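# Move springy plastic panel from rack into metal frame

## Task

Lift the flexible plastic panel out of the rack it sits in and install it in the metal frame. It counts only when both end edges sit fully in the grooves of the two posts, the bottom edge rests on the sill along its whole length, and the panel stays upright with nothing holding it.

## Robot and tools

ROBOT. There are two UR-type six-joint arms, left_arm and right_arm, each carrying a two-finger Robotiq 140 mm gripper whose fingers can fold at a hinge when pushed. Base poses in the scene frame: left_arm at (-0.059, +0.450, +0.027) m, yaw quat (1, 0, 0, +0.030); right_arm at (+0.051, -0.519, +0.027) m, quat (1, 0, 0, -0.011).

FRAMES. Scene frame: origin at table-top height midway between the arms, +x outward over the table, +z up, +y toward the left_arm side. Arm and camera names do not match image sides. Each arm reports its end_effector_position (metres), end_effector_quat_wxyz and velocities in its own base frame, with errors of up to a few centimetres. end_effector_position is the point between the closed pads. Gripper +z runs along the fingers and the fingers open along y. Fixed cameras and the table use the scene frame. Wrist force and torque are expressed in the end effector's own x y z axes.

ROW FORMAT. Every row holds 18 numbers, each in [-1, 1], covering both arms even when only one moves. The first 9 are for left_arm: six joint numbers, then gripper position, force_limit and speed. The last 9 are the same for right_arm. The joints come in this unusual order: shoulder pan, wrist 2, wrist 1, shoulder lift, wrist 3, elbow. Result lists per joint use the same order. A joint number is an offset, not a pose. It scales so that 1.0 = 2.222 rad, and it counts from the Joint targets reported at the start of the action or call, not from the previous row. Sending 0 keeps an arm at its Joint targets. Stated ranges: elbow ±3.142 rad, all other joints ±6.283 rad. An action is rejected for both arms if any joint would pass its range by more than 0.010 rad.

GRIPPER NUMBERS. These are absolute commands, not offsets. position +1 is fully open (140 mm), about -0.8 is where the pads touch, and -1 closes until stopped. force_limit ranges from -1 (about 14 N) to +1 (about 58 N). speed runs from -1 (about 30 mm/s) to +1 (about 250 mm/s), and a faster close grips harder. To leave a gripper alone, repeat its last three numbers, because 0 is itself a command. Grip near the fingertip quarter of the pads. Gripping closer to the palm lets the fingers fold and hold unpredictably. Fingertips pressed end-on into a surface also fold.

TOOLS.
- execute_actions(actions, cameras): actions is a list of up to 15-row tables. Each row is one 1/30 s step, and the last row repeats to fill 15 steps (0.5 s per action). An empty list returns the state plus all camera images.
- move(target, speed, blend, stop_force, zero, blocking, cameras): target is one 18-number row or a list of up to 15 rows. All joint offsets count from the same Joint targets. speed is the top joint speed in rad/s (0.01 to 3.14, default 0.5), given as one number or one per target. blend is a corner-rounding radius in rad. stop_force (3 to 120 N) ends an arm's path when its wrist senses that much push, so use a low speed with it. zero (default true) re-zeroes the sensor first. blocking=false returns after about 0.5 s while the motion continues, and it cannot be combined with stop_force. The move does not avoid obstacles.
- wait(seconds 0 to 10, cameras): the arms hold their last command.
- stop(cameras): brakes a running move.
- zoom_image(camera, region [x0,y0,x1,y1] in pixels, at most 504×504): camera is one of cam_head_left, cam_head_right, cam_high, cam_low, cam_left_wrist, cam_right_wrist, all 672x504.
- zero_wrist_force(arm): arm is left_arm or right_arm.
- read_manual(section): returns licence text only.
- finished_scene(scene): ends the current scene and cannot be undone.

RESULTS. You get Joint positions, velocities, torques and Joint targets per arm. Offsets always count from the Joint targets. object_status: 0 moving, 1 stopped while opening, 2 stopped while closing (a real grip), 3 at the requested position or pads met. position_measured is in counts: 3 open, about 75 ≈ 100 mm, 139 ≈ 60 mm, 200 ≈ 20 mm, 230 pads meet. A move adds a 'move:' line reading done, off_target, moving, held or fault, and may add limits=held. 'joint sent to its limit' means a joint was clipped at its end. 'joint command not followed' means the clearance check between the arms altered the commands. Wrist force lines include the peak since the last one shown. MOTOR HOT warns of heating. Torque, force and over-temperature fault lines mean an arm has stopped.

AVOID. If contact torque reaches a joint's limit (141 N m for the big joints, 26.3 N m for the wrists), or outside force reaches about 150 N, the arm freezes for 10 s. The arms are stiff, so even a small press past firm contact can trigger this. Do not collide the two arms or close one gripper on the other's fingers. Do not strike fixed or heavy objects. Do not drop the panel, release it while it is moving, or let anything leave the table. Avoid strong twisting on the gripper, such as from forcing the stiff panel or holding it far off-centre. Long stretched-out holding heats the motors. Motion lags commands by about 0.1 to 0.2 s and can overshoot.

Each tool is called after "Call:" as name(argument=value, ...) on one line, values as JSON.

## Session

Scene 1 done. Now look at scene 2.

Call:
execute_actions(actions=[], cameras=["all"])

Scene clock: 0.00 s.
left_arm: end_effector_position=(+0.3227, -0.0367, +0.1395) position_measured=3 object_status=3 end_effector_quat_wxyz=(-0.049, +0.909, -0.394, +0.124) | right_arm: end_effector_position=(+1.0232, +0.3931, +0.3299) position_measured=3 object_status=3 end_effector_quat_wxyz=(-0.281, +0.783, -0.059, +0.552)
Joint names: [shoulder pan, wrist 2, wrist 1, shoulder lift, wrist 3, elbow]
Joint positions: left_arm=[-0.721 -1.403 -1.938 -2.296 3.256 2.454] | right_arm=[0.187 -1.368 -3.062 -0.507 3.638 0.668]
Joint velocities: within noise
Joint torques (N m): no reading
Wrist force (N): no reading
Wrist torque (N m): no reading
Wrist force, peak (N): no reading
Joint targets: left_arm=[-0.721 -1.403 -1.938 -2.296 3.256 2.454] | right_arm=[0.187 -1.368 -3.062 -0.507 3.638 0.668]
Tool commands: left_gripper/position=+1.0 left_gripper/force_limit=+1.0 left_gripper/speed=+1.0 right_gripper/position=+1.0 right_gripper/force_limit=+1.0 right_gripper/speed=+1.0

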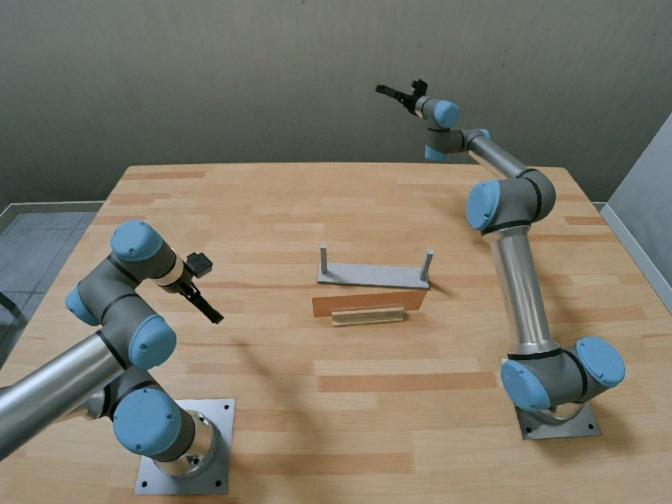

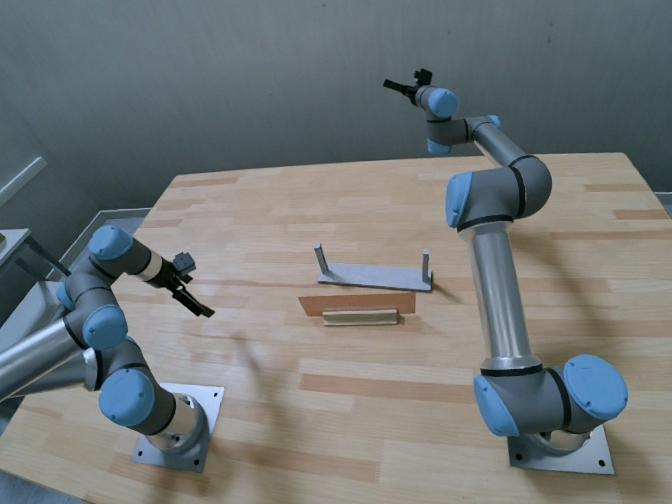

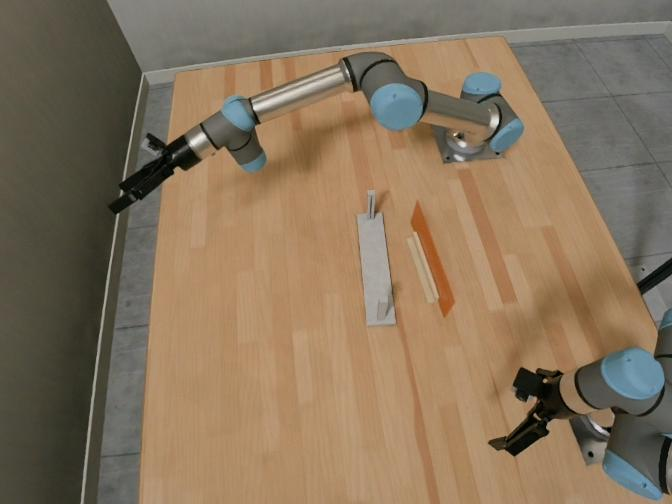

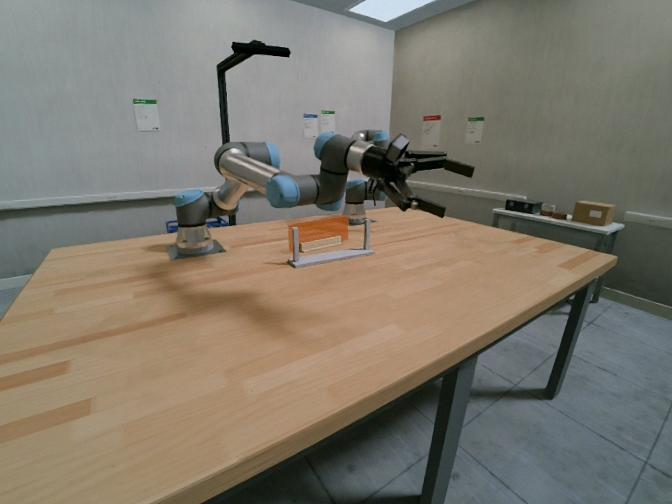

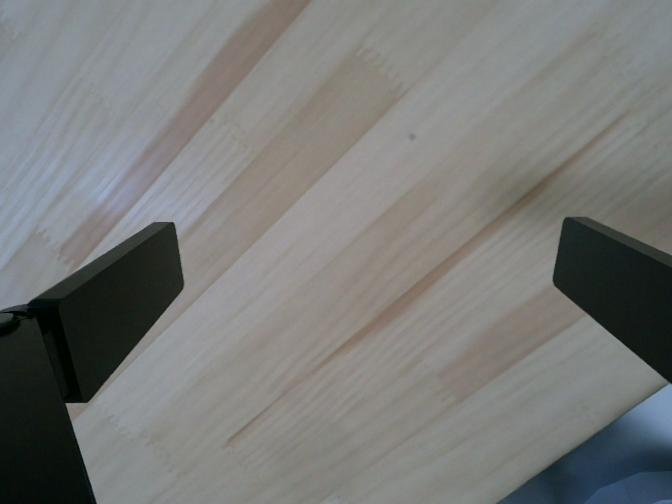

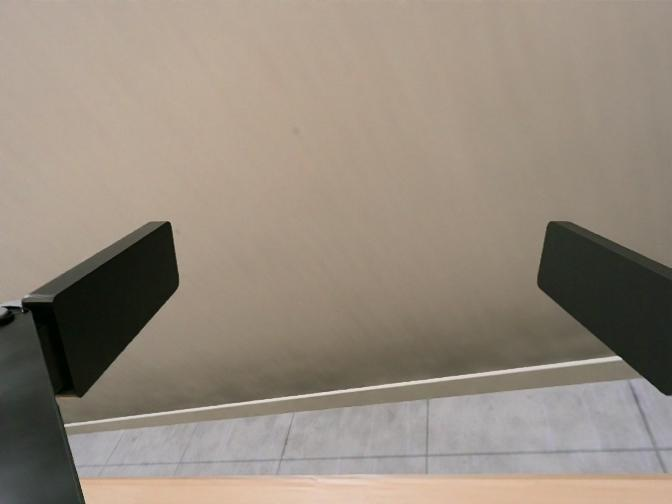

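Call:
move(target=[-0.104949,-0.075516,0.107839,0.384135,0.253012,-0.397822,-1,-1,-0.5,0.157779,-0.091267,0.612582,-0.527969,-0.698298,0.514039,-1,-1,-0.5], speed=0.8, cameras=["cam_left_wrist","cam_right_wrist"])

Scene clock: 43.10 s.
left_arm: end_effector_position=(+0.4230, -0.3657, +0.2230) position_measured=232 object_status=3 end_effector_quat_wxyz=(+0.000, +0.686, -0.728, +0.000) | right_arm: end_effector_position=(+0.3117, +0.3410, +0.2229) position_measured=232 object_status=3 end_effector_quat_wxyz=(+0.000, +0.699, +0.715, +0.000)
Joint names: [shoulder pan, wrist 2, wrist 1, shoulder lift, wrist 3, elbow]
Joint positions: left_arm=[-0.954 -1.57 -1.699 -1.443 3.818 1.57] | right_arm=[0.538 -1.571 -1.701 -1.68 2.087 1.81]
Joint torques (N m): left_arm=[-7.23 -1.71 -1.52 -21.14 1.17 -38.84] | right_arm=[12.68 -1.98 -1.68 -26.21 -2.34 -13.55]
Wrist force (N): left_arm=[-0.9 0.4 -0.3] | right_arm=[3.0 -0.9 2.1]
Wrist torque (N m): left_arm=[0.12 0.10 -0.05] | right_arm=[0.06 -0.66 -0.26]
Wrist force, peak (N): left_arm=[-1.6 -0.1 0.5] | right_arm=[2.5 -3.1 2.3]
Joint targets: left_arm=[-0.954 -1.571 -1.699 -1.443 3.818 1.570] | right_arm=[0.538 -1.571 -1.701 -1.680 2.086 1.810]
move: done
Images, in order (width x height): cam_left_wrist 672x504, cam_right_wrist 672x504.

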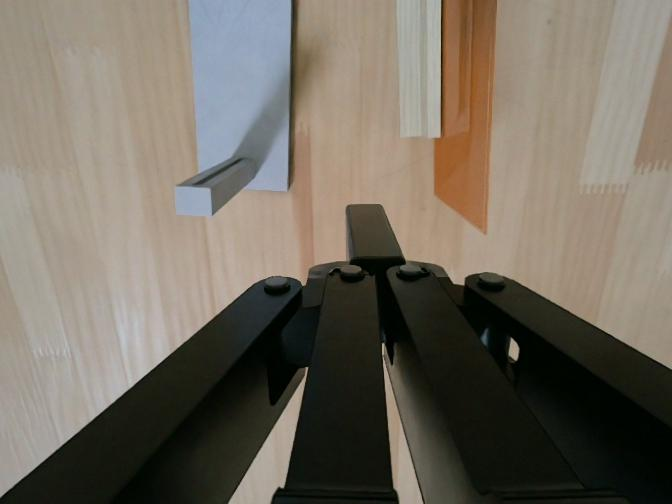

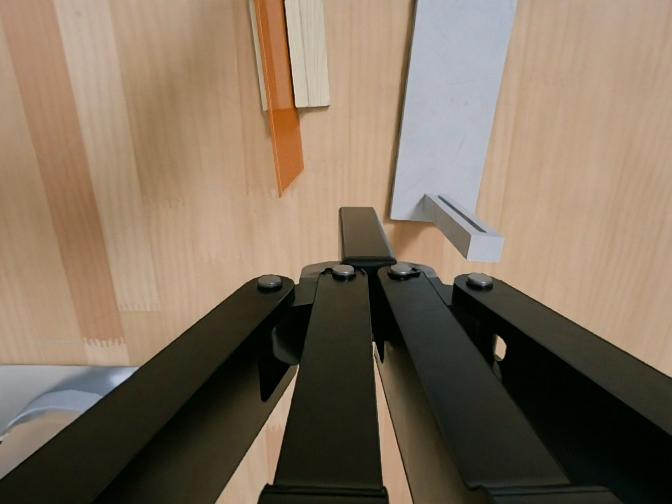

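Call:
zoom_image(camera="cam_left_wrist", region=[380, 0, 520, 250])

Call:
zoom_image(camera="cam_left_wrist", region=[160, 0, 320, 230])

Call:
zoom_image(camera="cam_right_wrist", region=[230, 0, 350, 210])

Call:
zoom_image(camera="cam_right_wrist", region=[380, 0, 530, 270])

Scaled by 2.016 from the camera's 672x504 image, which has a finer 960x720 frame.

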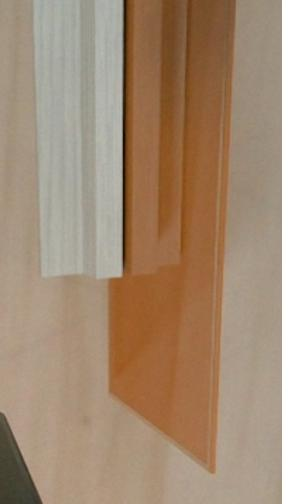

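Scaled by 2.191 from the camera's 672x504 image, which has a finer 960x720 frame.

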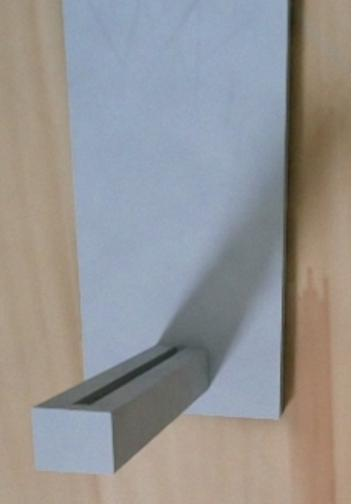

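Scaled by 2.400 from the camera's 672x504 image, which has a finer 960x720 frame.

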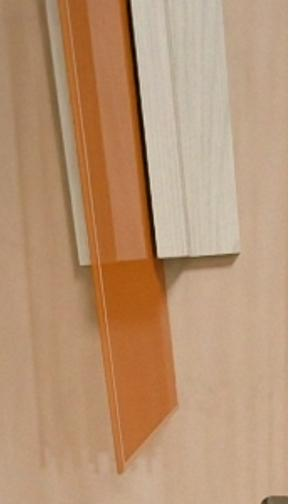

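Scaled by 1.867 from the camera's 672x504 image, which has a finer 960x720 frame.

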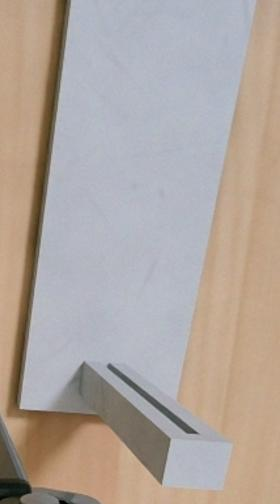

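Call:
zoom_image(camera="cam_right_wrist", region=[410, 180, 520, 275])

Call:
zoom_image(camera="cam_left_wrist", region=[165, 140, 275, 235])

Scaled by 4.582 from the camera's 672x504 image, which has a finer 960x720 frame.

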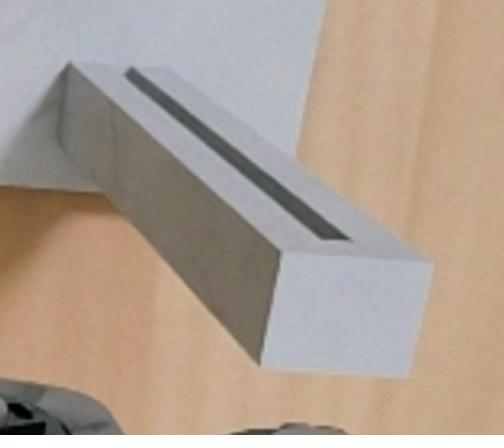

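Scaled by 4.582 from the camera's 672x504 image, which has a finer 960x720 frame.

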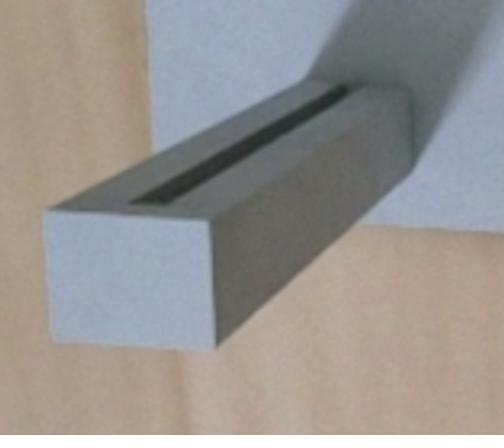

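Call:
move(target=[-0.066059,0,-0.062119,-0.043276,-0.099635,0.105937,-1,-1,-0.5,0.064063,0,-0.059832,0.012879,0.030667,0.047044,-1,-1,-0.5], speed=0.3, cameras=["cam_left_wrist","cam_right_wrist"])

Call:
zoom_image(camera="cam_left_wrist", region=[280, 0, 430, 280])

Call:
zoom_image(camera="cam_right_wrist", region=[280, 0, 430, 280])

Scene clock: 95.57 s.
left_arm: end_effector_position=(+0.3416, -0.3776, +0.1727) position_measured=232 object_status=3 end_effector_quat_wxyz=(+0.000, +0.712, -0.702, +0.000) | right_arm: end_effector_position=(+0.2615, +0.3828, +0.1729) position_measured=232 object_status=3 end_effector_quat_wxyz=(+0.000, +0.672, +0.740, +0.000)
Joint names: [shoulder pan, wrist 2, wrist 1, shoulder lift, wrist 3, elbow]
Joint positions: left_arm=[-1.1 -1.571 -1.837 -1.539 3.597 1.805] | right_arm=[0.68 -1.571 -1.833 -1.651 2.154 1.915]
Joint torques (N m): left_arm=[-7.94 -1.35 -3.98 -40.43 -1.05 -11.55] | right_arm=[12.44 -0.82 -4.95 -14.68 1.94 -13.27]
Wrist force (N): left_arm=[-0.5 0.6 -0.2] | right_arm=[3.3 -0.8 2.0]
Wrist torque (N m): left_arm=[0.15 0.05 0.08] | right_arm=[0.08 -0.73 -0.40]
Wrist force, peak (N): left_arm=[-0.7 1.6 0.4] | right_arm=[3.8 -1.3 2.5]
Joint targets: left_arm=[-1.101 -1.571 -1.837 -1.539 3.597 1.806] | right_arm=[0.680 -1.571 -1.834 -1.651 2.155 1.915]
move: done
Images, in order (width x height): cam_left_wrist 672x504, cam_right_wrist 672x504.

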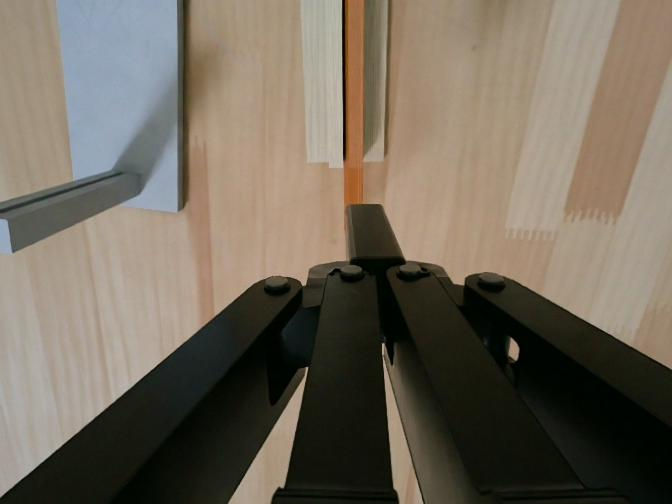

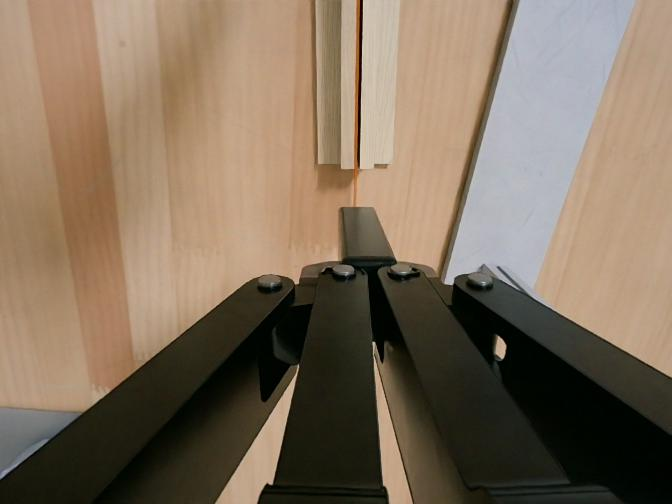

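Scaled by 1.800 from the camera's 672x504 image, which has a finer 960x720 frame.

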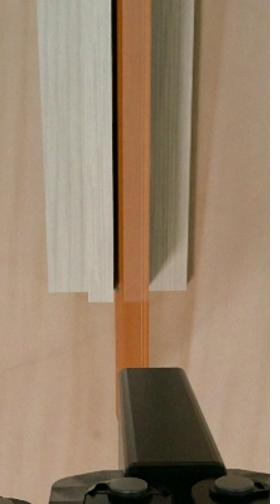

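Scaled by 1.800 from the camera's 672x504 image, which has a finer 960x720 frame.

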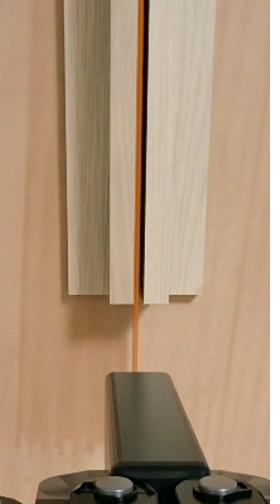

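Call:
move(target=[[-0.000455,0,-0.060342,0.017603,-0.004779,0.042381,-0.2,0.3,0,-0.000461,0,-0.062023,0.019160,-0.005054,0.042504,-0.2,0.3,0],[-0.000455,0,-0.060342,0.017603,-0.004779,0.042381,-1,0.3,-1,-0.000461,0,-0.062023,0.019160,-0.005054,0.042504,-1,0.3,-1]], speed=0.12, cameras=["cam_left_wrist","cam_right_wrist"])

Scene clock: 118.77 s.
left_arm: end_effector_position=(+0.3410, -0.3777, +0.1225) position_measured=231 object_status=0 end_effector_quat_wxyz=(+0.000, +0.716, -0.698, +0.000) | right_arm: end_effector_position=(+0.2624, +0.3831, +0.1232) position_measured=231 object_status=0 end_effector_quat_wxyz=(+0.000, +0.669, +0.744, +0.000)
Joint names: [shoulder pan, wrist 2, wrist 1, shoulder lift, wrist 3, elbow]
Joint positions: left_arm=[-1.102 -1.571 -1.971 -1.5 3.586 1.9] | right_arm=[0.679 -1.571 -1.971 -1.609 2.143 2.009]
Joint torques (N m): left_arm=[-7.07 0.59 -2.81 -17.24 -1.53 -9.97] | right_arm=[-9.57 1.66 -2.84 -15.47 -1.89 -10.77]
Wrist force (N): left_arm=[-0.8 0.8 -1.8] | right_arm=[3.3 -0.5 0.5]
Wrist torque (N m): left_arm=[0.23 0.09 0.08] | right_arm=[0.07 -0.76 -0.22]
Wrist force, peak (N): left_arm=[-0.9 0.7 -2.1] | right_arm=[3.6 -0.8 2.3]
Joint targets: left_arm=[-1.102 -1.571 -1.971 -1.500 3.586 1.900] | right_arm=[0.679 -1.571 -1.971 -1.609 2.143 2.009]
move: done
Images, in order (width x height): cam_left_wrist 672x504, cam_right_wrist 672x504.

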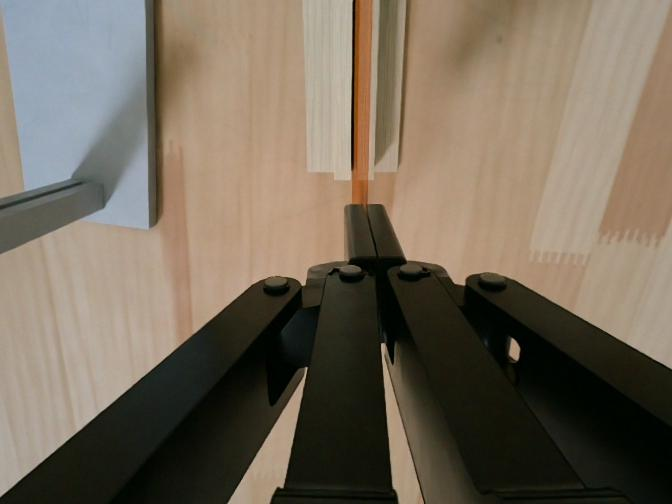

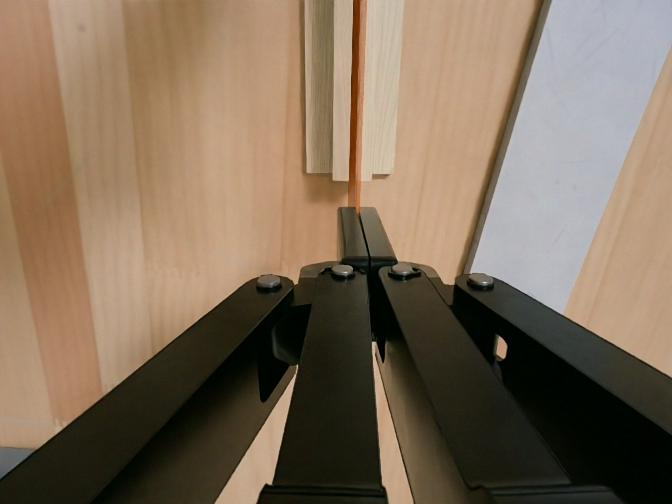

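Call:
move(target=[0,0,0.059684,-0.018023,0.000171,-0.041568,-1,0.3,-1,0,0,0.061622,-0.018414,0.000346,-0.043117,-1,0.3,-1], speed=0.1, cameras=["cam_left_wrist","cam_right_wrist","cam_low"])

Scene clock: 157.53 s.
left_arm: end_effector_position=(+0.3410, -0.3777, +0.1723) position_measured=231 object_status=3 end_effector_quat_wxyz=(+0.000, +0.716, -0.698, +0.000) | right_arm: end_effector_position=(+0.2625, +0.3831, +0.1727) position_measured=231 object_status=3 end_effector_quat_wxyz=(+0.000, +0.669, +0.743, +0.000)
Joint names: [shoulder pan, wrist 2, wrist 1, shoulder lift, wrist 3, elbow]
Joint positions: left_arm=[-1.102 -1.571 -1.839 -1.54 3.586 1.808] | right_arm=[0.679 -1.571 -1.835 -1.65 2.144 1.914]
Joint torques (N m): left_arm=[-4.89 0.53 -1.49 -41.35 1.32 -37.52] | right_arm=[-2.82 -1.48 -1.52 -26.7 2.06 -39.66]
Wrist force (N): left_arm=[0.1 0.9 0.1] | right_arm=[4.2 -0.5 2.1]
Wrist torque (N m): left_arm=[0.19 0.00 0.07] | right_arm=[0.10 -0.80 -0.33]
Wrist force, peak (N): left_arm=[-5.8 0.8 0.2] | right_arm=[4.6 -0.7 2.5]
Joint targets: left_arm=[-1.102 -1.571 -1.838 -1.540 3.586 1.807] | right_arm=[0.679 -1.571 -1.834 -1.650 2.144 1.913]
move: done
Images, in order (width x height): cam_low 672x504, cam_left_wrist 672x504, cam_right_wrist 672x504.

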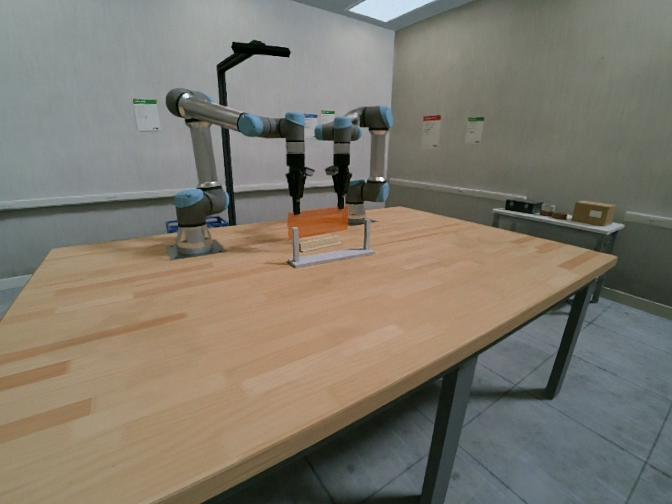

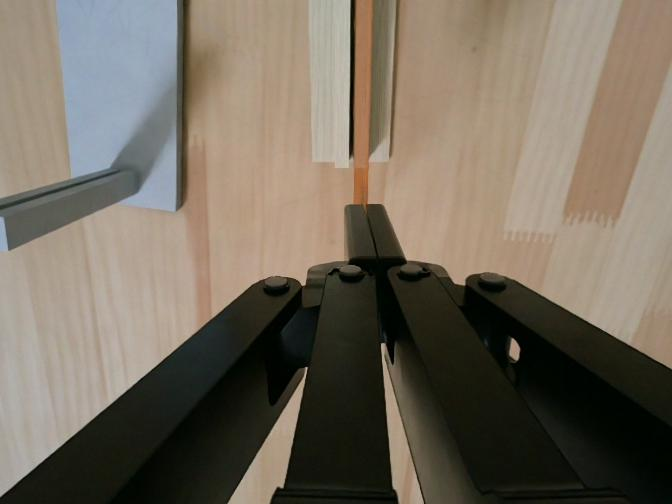

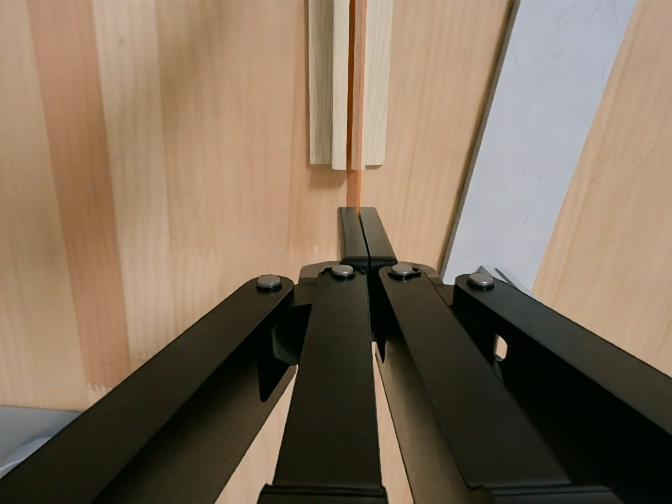

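Call:
move(target=[[0.047625,0,0.008512,0.068039,0.081780,-0.076459,-1,0.3,-1,-0.041849,0,-0.001159,0.026726,-0.007964,-0.025475,-1,0.3,-1],[0.085467,0,0.028828,0.138971,0.153600,-0.167707,-1,0.3,-1,-0.077447,0,-0.000330,0.059185,-0.009583,-0.058764,-1,0.3,-1]], speed=0.15, blend=[0.05, 0], cameras=["cam_left_wrist","cam_right_wrist"])

Call:
zoom_image(camera="cam_left_wrist", region=[200, 0, 420, 280])

Call:
zoom_image(camera="cam_right_wrist", region=[300, 0, 480, 300])

Scene clock: 173.77 s.
left_arm: end_effector_position=(+0.4882, -0.4126, +0.1726) position_measured=231 object_status=3 end_effector_quat_wxyz=(+0.000, -0.661, +0.751, +0.000) | right_arm: end_effector_position=(+0.3727, +0.3596, +0.1732) position_measured=231 object_status=3 end_effector_quat_wxyz=(+0.000, +0.723, +0.691, +0.000)
Joint names: [shoulder pan, wrist 2, wrist 1, shoulder lift, wrist 3, elbow]
Joint positions: left_arm=[-0.912 -1.571 -1.774 -1.231 3.927 1.435] | right_arm=[0.507 -1.571 -1.835 -1.518 2.123 1.783]
Joint torques (N m): left_arm=[9.09 -1.04 -1.28 -32.64 1.14 -35.68] | right_arm=[-8.92 0.93 -1.5 -21.14 -1.99 -38.15]
Wrist force (N): left_arm=[-0.1 0.5 0.5] | right_arm=[4.1 -0.2 2.3]
Wrist torque (N m): left_arm=[0.03 0.12 -0.03] | right_arm=[0.13 -0.71 -0.21]
Wrist force, peak (N): left_arm=[-11.4 0.8 1.1] | right_arm=[-5.4 -0.8 1.9]
Joint targets: left_arm=[-0.912 -1.571 -1.774 -1.231 3.928 1.435] | right_arm=[0.507 -1.571 -1.835 -1.518 2.123 1.783]
move: done
Images, in order (width x height): cam_left_wrist 672x504, cam_right_wrist 672x504.

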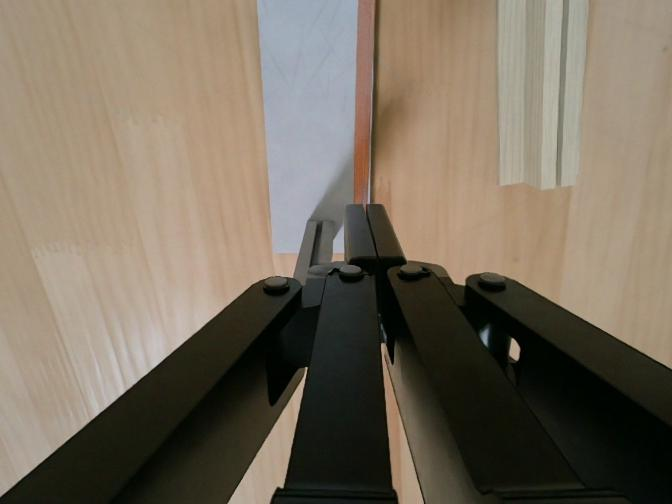

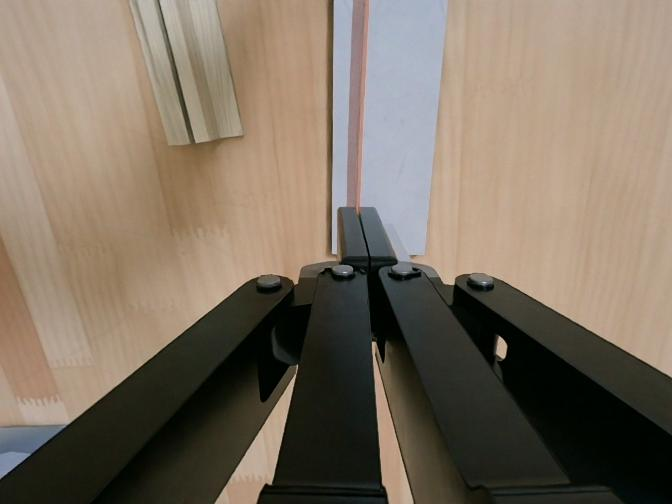

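Scaled by 1.800 from the camera's 672x504 image, which has a finer 960x720 frame.

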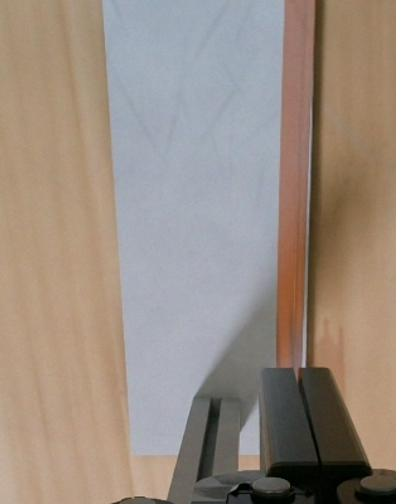

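Scaled by 1.680 from the camera's 672x504 image, which has a finer 960x720 frame.

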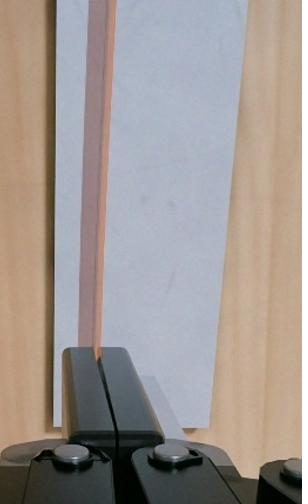

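Call:
zoom_image(camera="cam_left_wrist", region=[255, 190, 385, 280])

Call:
zoom_image(camera="cam_right_wrist", region=[320, 190, 450, 280])

Scaled by 3.877 from the camera's 672x504 image, which has a finer 960x720 frame.

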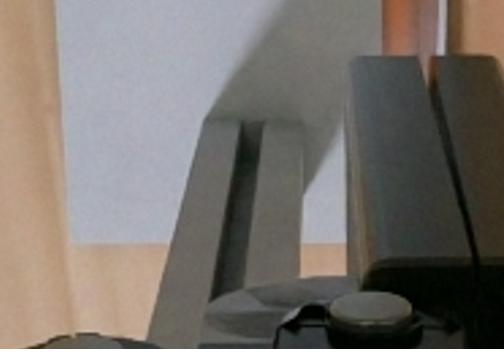

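Scaled by 3.877 from the camera's 672x504 image, which has a finer 960x720 frame.

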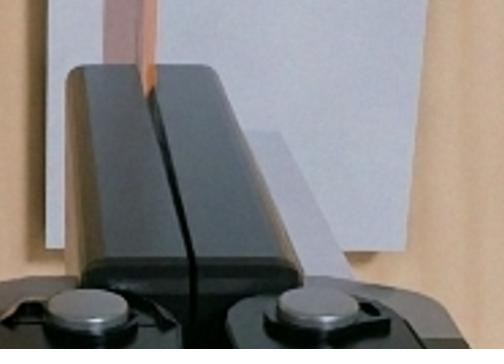

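Call:
move(target=[[-0.000967,0,-0.047239,0.009684,0.001010,0.037196,-1,0.3,-1,-0.000686,0,-0.050502,0.015670,0.001471,0.034474,-1,0.3,-1],[-0.000967,0,-0.054752,0.011993,0.001010,0.042401,-1,0.3,-1,-0.000686,0,-0.058862,0.018584,0.001471,0.039920,-1,0.3,-1]], speed=[0.1, 0.015], stop_force=4, cameras=["cam_left_wrist","cam_right_wrist"])

Call:
zoom_image(camera="cam_left_wrist", region=[210, 0, 410, 280])

Call:
zoom_image(camera="cam_right_wrist", region=[300, 0, 500, 280])

Scene clock: 259.20 s.
left_arm: end_effector_position=(+0.4866, -0.4125, +0.1268) position_measured=231 object_status=3 end_effector_quat_wxyz=(+0.000, -0.659, +0.752, +0.000) | right_arm: end_effector_position=(+0.3745, +0.3596, +0.1275) position_measured=231 object_status=3 end_effector_quat_wxyz=(+0.000, +0.725, +0.689, +0.000)
Joint names: [shoulder pan, wrist 2, wrist 1, shoulder lift, wrist 3, elbow]
Joint positions: left_arm=[-0.914 -1.571 -1.887 -1.207 3.93 1.523] | right_arm=[0.505 -1.571 -1.956 -1.48 2.126 1.865]
Joint torques (N m): left_arm=[-6.71 0.91 -1.37 -54.35 1.16 -35.21] | right_arm=[-7.99 0.03 -1.56 -31.81 1.94 -36.51]
Wrist force (N): left_arm=[-1.8 0.8 -3.4] | right_arm=[2.7 -1.0 -1.9]
Wrist torque (N m): left_arm=[0.14 0.13 -0.04] | right_arm=[0.05 -0.82 -0.37]
Wrist force, peak (N): left_arm=[-1.3 0.4 -6.3] | right_arm=[2.7 -0.7 -4.9]
Joint targets: left_arm=[-0.914 -1.571 -1.887 -1.207 3.930 1.523] | right_arm=[0.505 -1.571 -1.956 -1.480 2.126 1.865]
move: contact (left_arm, right_arm); path passed 1 of 2 targets
Images, in order (width x height): cam_left_wrist 672x504, cam_right_wrist 672x504.

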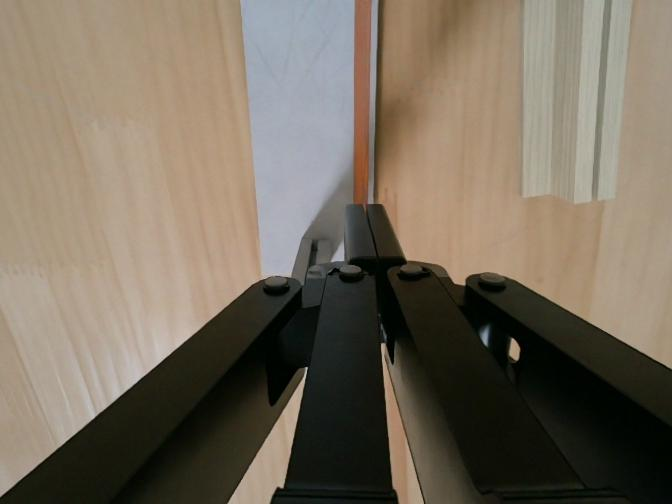

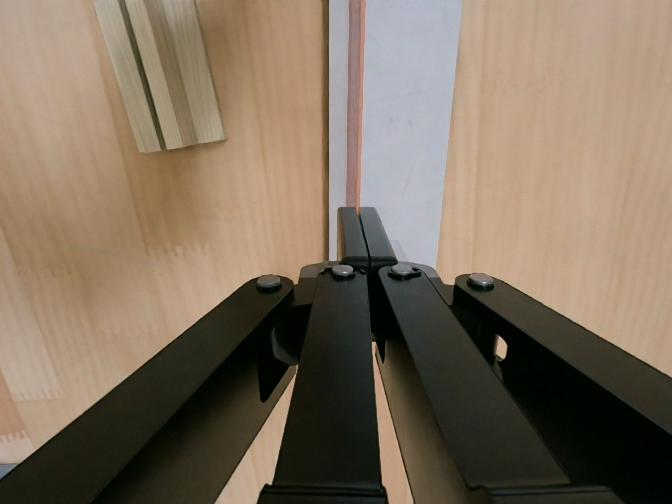

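Scaled by 1.800 from the camera's 672x504 image, which has a finer 960x720 frame.

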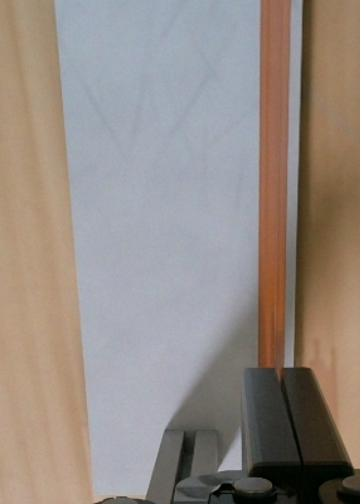

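Scaled by 1.800 from the camera's 672x504 image, which has a finer 960x720 frame.

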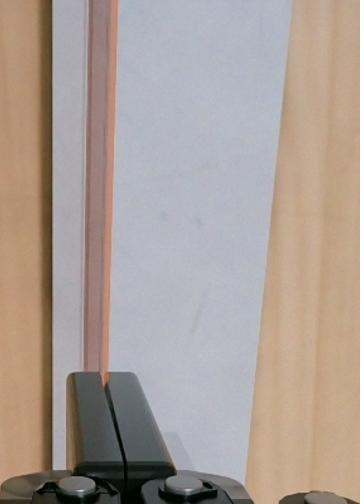

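Call:
zoom_image(camera="cam_left_wrist", region=[330, 120, 400, 210])

Call:
zoom_image(camera="cam_left_wrist", region=[230, 120, 300, 210])

Call:
zoom_image(camera="cam_right_wrist", region=[315, 120, 385, 210])

Call:
zoom_image(camera="cam_right_wrist", region=[410, 120, 480, 210])

Scaled by 5.600 from the camera's 672x504 image, which has a finer 960x720 frame.

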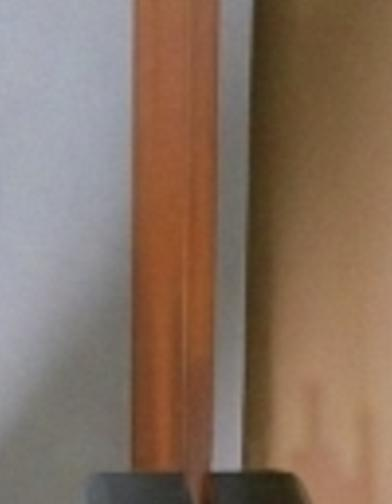

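Scaled by 5.600 from the camera's 672x504 image, which has a finer 960x720 frame.

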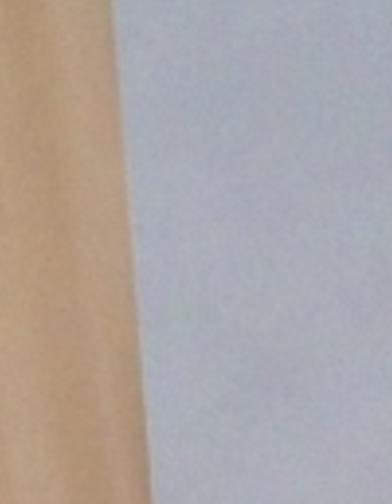

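Scaled by 5.600 from the camera's 672x504 image, which has a finer 960x720 frame.

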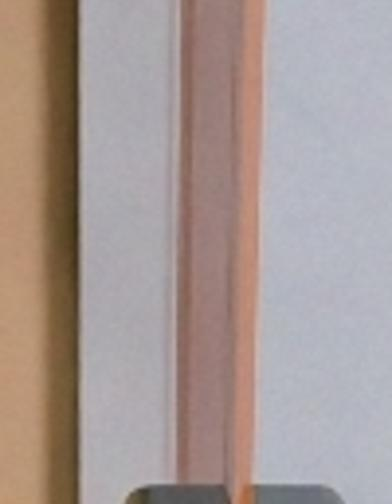

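Scaled by 5.600 from the camera's 672x504 image, which has a finer 960x720 frame.

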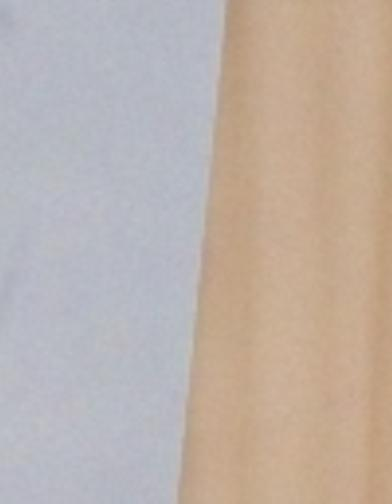

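Call:
zoom_image(camera="cam_left_wrist", region=[285, 215, 355, 285])

Call:
zoom_image(camera="cam_right_wrist", region=[370, 215, 450, 285])

Scaled by 7.200 from the camera's 672x504 image, which has a finer 960x720 frame.

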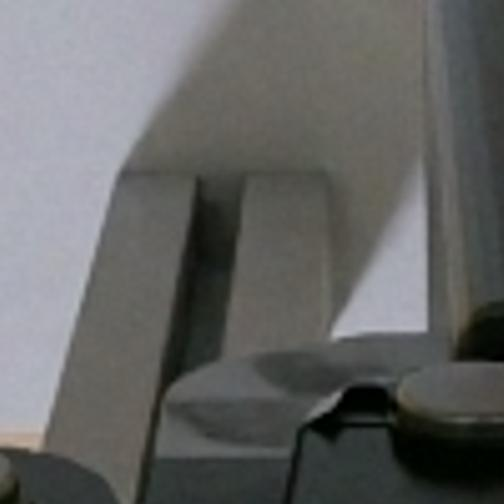

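Scaled by 6.300 from the camera's 672x504 image, which has a finer 960x720 frame.

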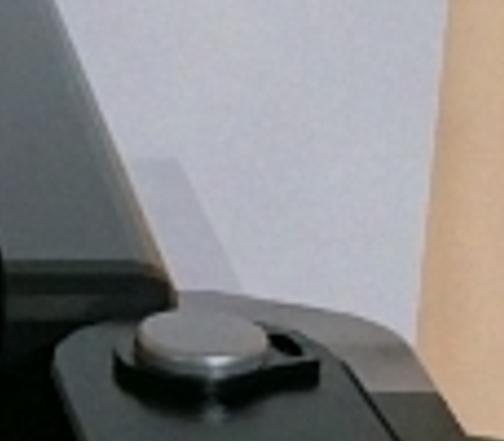

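Call:
move(target=[[0,0,0.001288,-0.000396,0,-0.000892,-1,0.3,-1,0,0,0.001433,-0.000500,0,-0.000934,-1,0.3,-1],[-0.006346,0,-0.002206,-0.009174,0.106342,0.011472,-1,0.3,-1,0.006429,0,0.000783,-0.007545,-0.106175,0.006854,-1,0.3,-1],[-0.013646,0,-0.004734,-0.015881,0.211553,0.020707,-1,0.3,-1,0.014332,0,0.000425,-0.011970,-0.210783,0.011637,-1,0.3,-1]], speed=[0.01, 0.18, 0.18], blend=[0, 0.08, 0], cameras=["cam_left_wrist","cam_right_wrist","cam_low"])

Scene clock: 321.53 s.
left_arm: end_effector_position=(+0.4648, -0.4145, +0.1279) position_measured=231 object_status=3 end_effector_quat_wxyz=(+0.000, -0.453, +0.892, +0.000) | right_arm: end_effector_position=(+0.3533, +0.3656, +0.1286) position_measured=231 object_status=3 end_effector_quat_wxyz=(+0.000, +0.532, +0.847, +0.000)
Joint names: [shoulder pan, wrist 2, wrist 1, shoulder lift, wrist 3, elbow]
Joint positions: left_arm=[-0.944 -1.571 -1.897 -1.242 4.4 1.569] | right_arm=[0.537 -1.571 -1.955 -1.507 1.658 1.891]
Joint torques (N m): left_arm=[-7.06 0.66 -4.13 -55.16 1.24 -11.12] | right_arm=[12.81 0.26 -5.09 -33.12 -2.03 -11.59]
Wrist force (N): left_arm=[-0.3 0.6 0.8] | right_arm=[3.3 -0.7 2.4]
Wrist torque (N m): left_arm=[0.07 -0.04 -0.33] | right_arm=[0.13 -0.82 0.03]
Wrist force, peak (N): left_arm=[-2.0 0.5 -4.1] | right_arm=[3.8 -0.9 2.2]
Joint targets: left_arm=[-0.944 -1.571 -1.897 -1.242 4.400 1.569] | right_arm=[0.537 -1.571 -1.955 -1.507 1.658 1.891]
move: done
Images, in order (width x height): cam_low 672x504, cam_left_wrist 672x504, cam_right_wrist 672x504.

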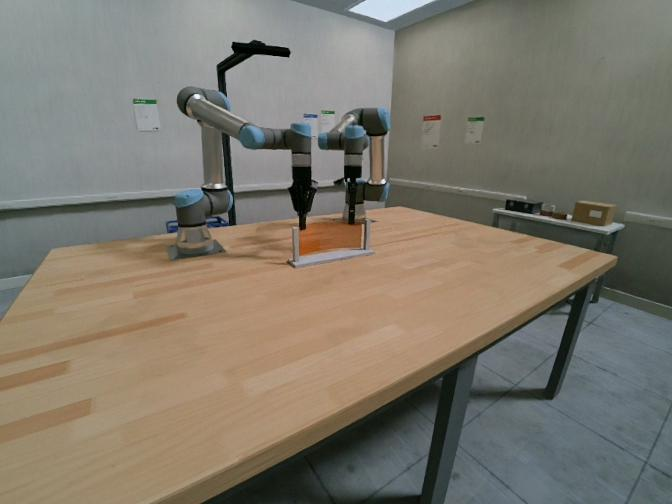

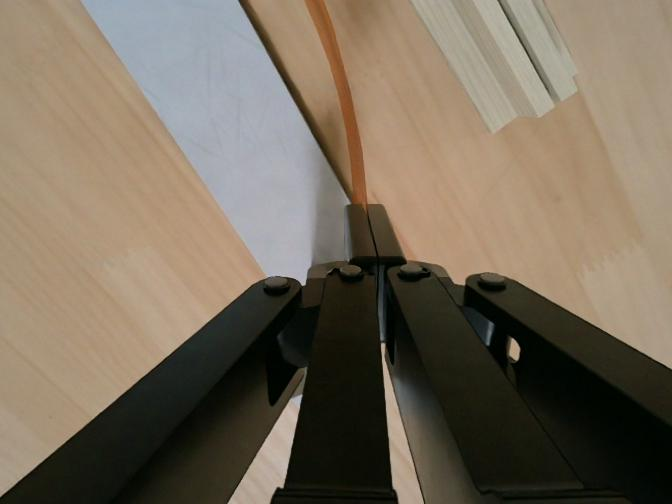

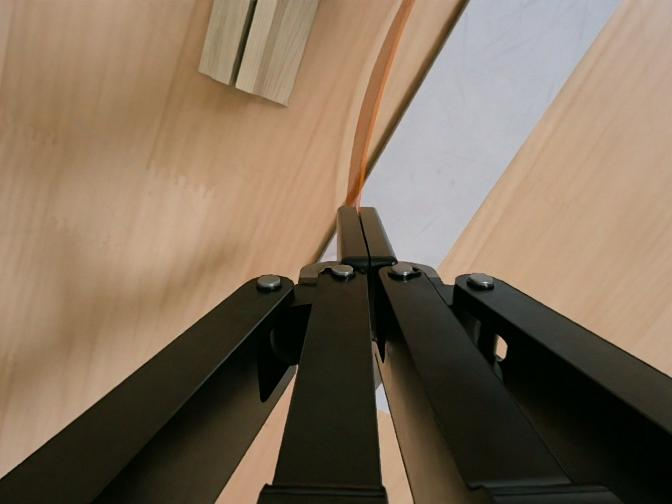

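Call:
move(target=[0.014277,0,0.009235,0.023759,0.014454,-0.033352,-1,0.3,-1,-0.013276,0,0.001914,0.019572,-0.013370,-0.021395,-1,0.3,-1], speed=0.05, stop_force=4, cameras=["cam_left_wrist","cam_right_wrist"])

Scene clock: 328.60 s.
left_arm: end_effector_position=(+0.4923, -0.4185, +0.1281) position_measured=231 object_status=3 end_effector_quat_wxyz=(+0.000, -0.452, +0.892, +0.000) | right_arm: end_effector_position=(+0.3804, +0.3642, +0.1285) position_measured=231 object_status=3 end_effector_quat_wxyz=(+0.000, +0.531, +0.847, +0.000)
Joint names: [shoulder pan, wrist 2, wrist 1, shoulder lift, wrist 3, elbow]
Joint positions: left_arm=[-0.912 -1.571 -1.877 -1.19 4.432 1.495] | right_arm=[0.508 -1.571 -1.951 -1.464 1.628 1.843]
Joint torques (N m): left_arm=[9.35 0.82 -1.84 -33.37 1.5 -37.65] | right_arm=[-9.8 0.25 -1.87 -22.41 -2.31 -37.74]
Wrist force (N): left_arm=[-1.8 1.0 0.3] | right_arm=[2.5 -1.3 1.7]
Wrist torque (N m): left_arm=[0.04 0.04 -0.30] | right_arm=[0.10 -0.84 0.04]
Wrist force, peak (N): left_arm=[-2.2 1.3 0.6] | right_arm=[3.6 -0.7 2.4]
Joint targets: left_arm=[-0.912 -1.571 -1.877 -1.190 4.432 1.495] | right_arm=[0.508 -1.571 -1.951 -1.464 1.628 1.843]
move: done
Images, in order (width x height): cam_left_wrist 672x504, cam_right_wrist 672x504.

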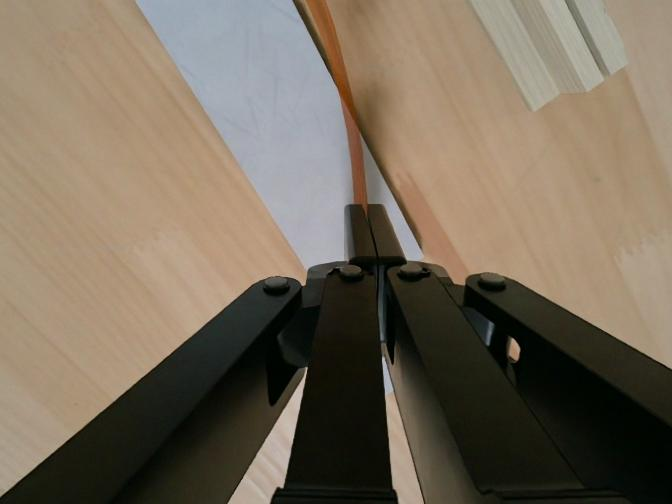

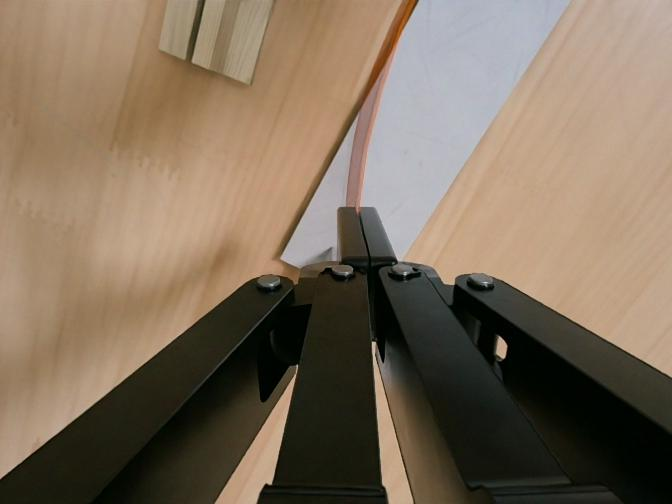

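Call:
move(target=[[0.003855,0,0.001781,0.003980,-0.058975,-0.005219,-1,0.3,-1,-0.004573,0,0.000413,0.002555,0.058790,-0.002426,-1,0.3,-1],[0.007055,0,0.003384,0.007664,-0.109780,-0.010507,-1,0.3,-1,-0.007928,0,0.000772,0.005228,0.109441,-0.005459,-1,0.3,-1],[0.010015,0,0.005228,0.011817,-0.160825,-0.016503,-1,0.3,-1,-0.010894,0,0.001230,0.008464,0.160480,-0.009152,-1,0.3,-1],[0.012692,0,0.007295,0.016375,-0.212154,-0.023128,-1,0.3,-1,-0.013433,0,0.001795,0.012198,0.211946,-0.013450,-1,0.3,-1]], speed=0.1, stop_force=4, cameras=["cam_left_wrist","cam_right_wrist","cam_low"])

Scene clock: 357.73 s.
left_arm: end_effector_position=(+0.5138, -0.4165, +0.1276) position_measured=231 object_status=3 end_effector_quat_wxyz=(+0.000, -0.659, +0.752, +0.000) | right_arm: end_effector_position=(+0.4013, +0.3580, +0.1280) position_measured=231 object_status=3 end_effector_quat_wxyz=(+0.000, +0.725, +0.689, +0.000)
Joint names: [shoulder pan, wrist 2, wrist 1, shoulder lift, wrist 3, elbow]
Joint positions: left_arm=[-0.884 -1.571 -1.861 -1.153 3.961 1.443] | right_arm=[0.478 -1.571 -1.947 -1.436 2.099 1.813]
Joint torques (N m): left_arm=[10.71 0.63 -1.66 -34.58 -1.33 -37.1] | right_arm=[-10.56 0.1 -1.65 -23.72 2.04 -37.94]
Wrist force (N): left_arm=[-1.1 0.3 0.8] | right_arm=[3.0 -0.8 2.0]
Wrist torque (N m): left_arm=[0.03 0.09 0.07] | right_arm=[0.06 -0.72 -0.38]
Wrist force, peak (N): left_arm=[-2.1 1.3 0.9] | right_arm=[3.2 -0.8 2.1]
Joint targets: left_arm=[-0.884 -1.571 -1.861 -1.153 3.961 1.443] | right_arm=[0.478 -1.571 -1.947 -1.436 2.099 1.813]
move: done
Images, in order (width x height): cam_low 672x504, cam_left_wrist 672x504, cam_right_wrist 672x504.

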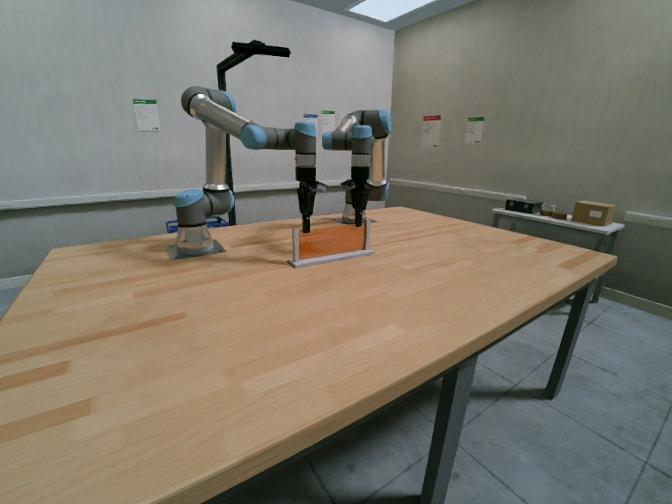

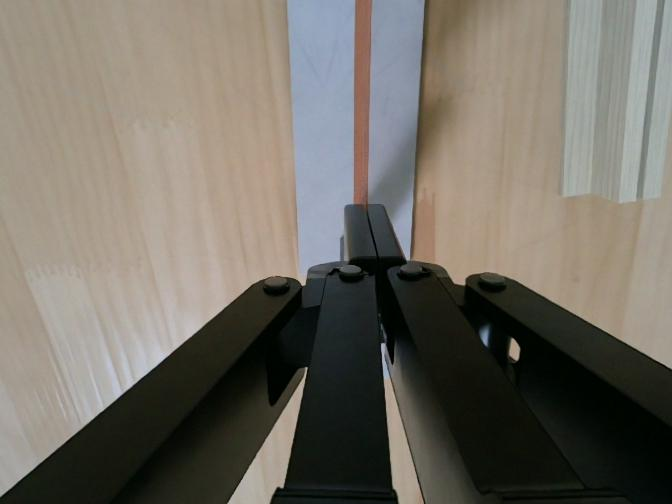

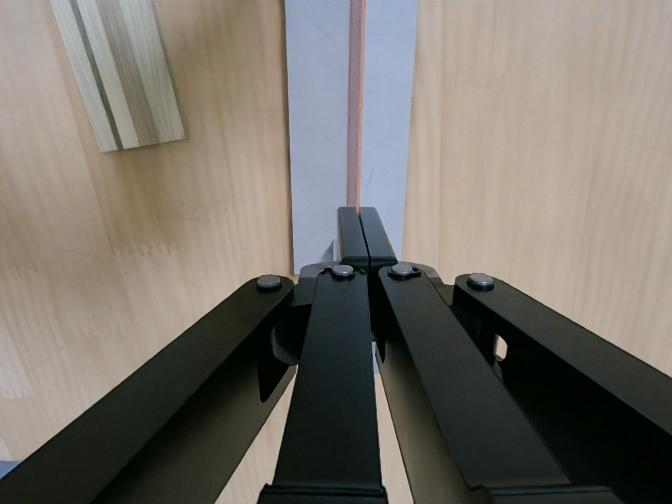

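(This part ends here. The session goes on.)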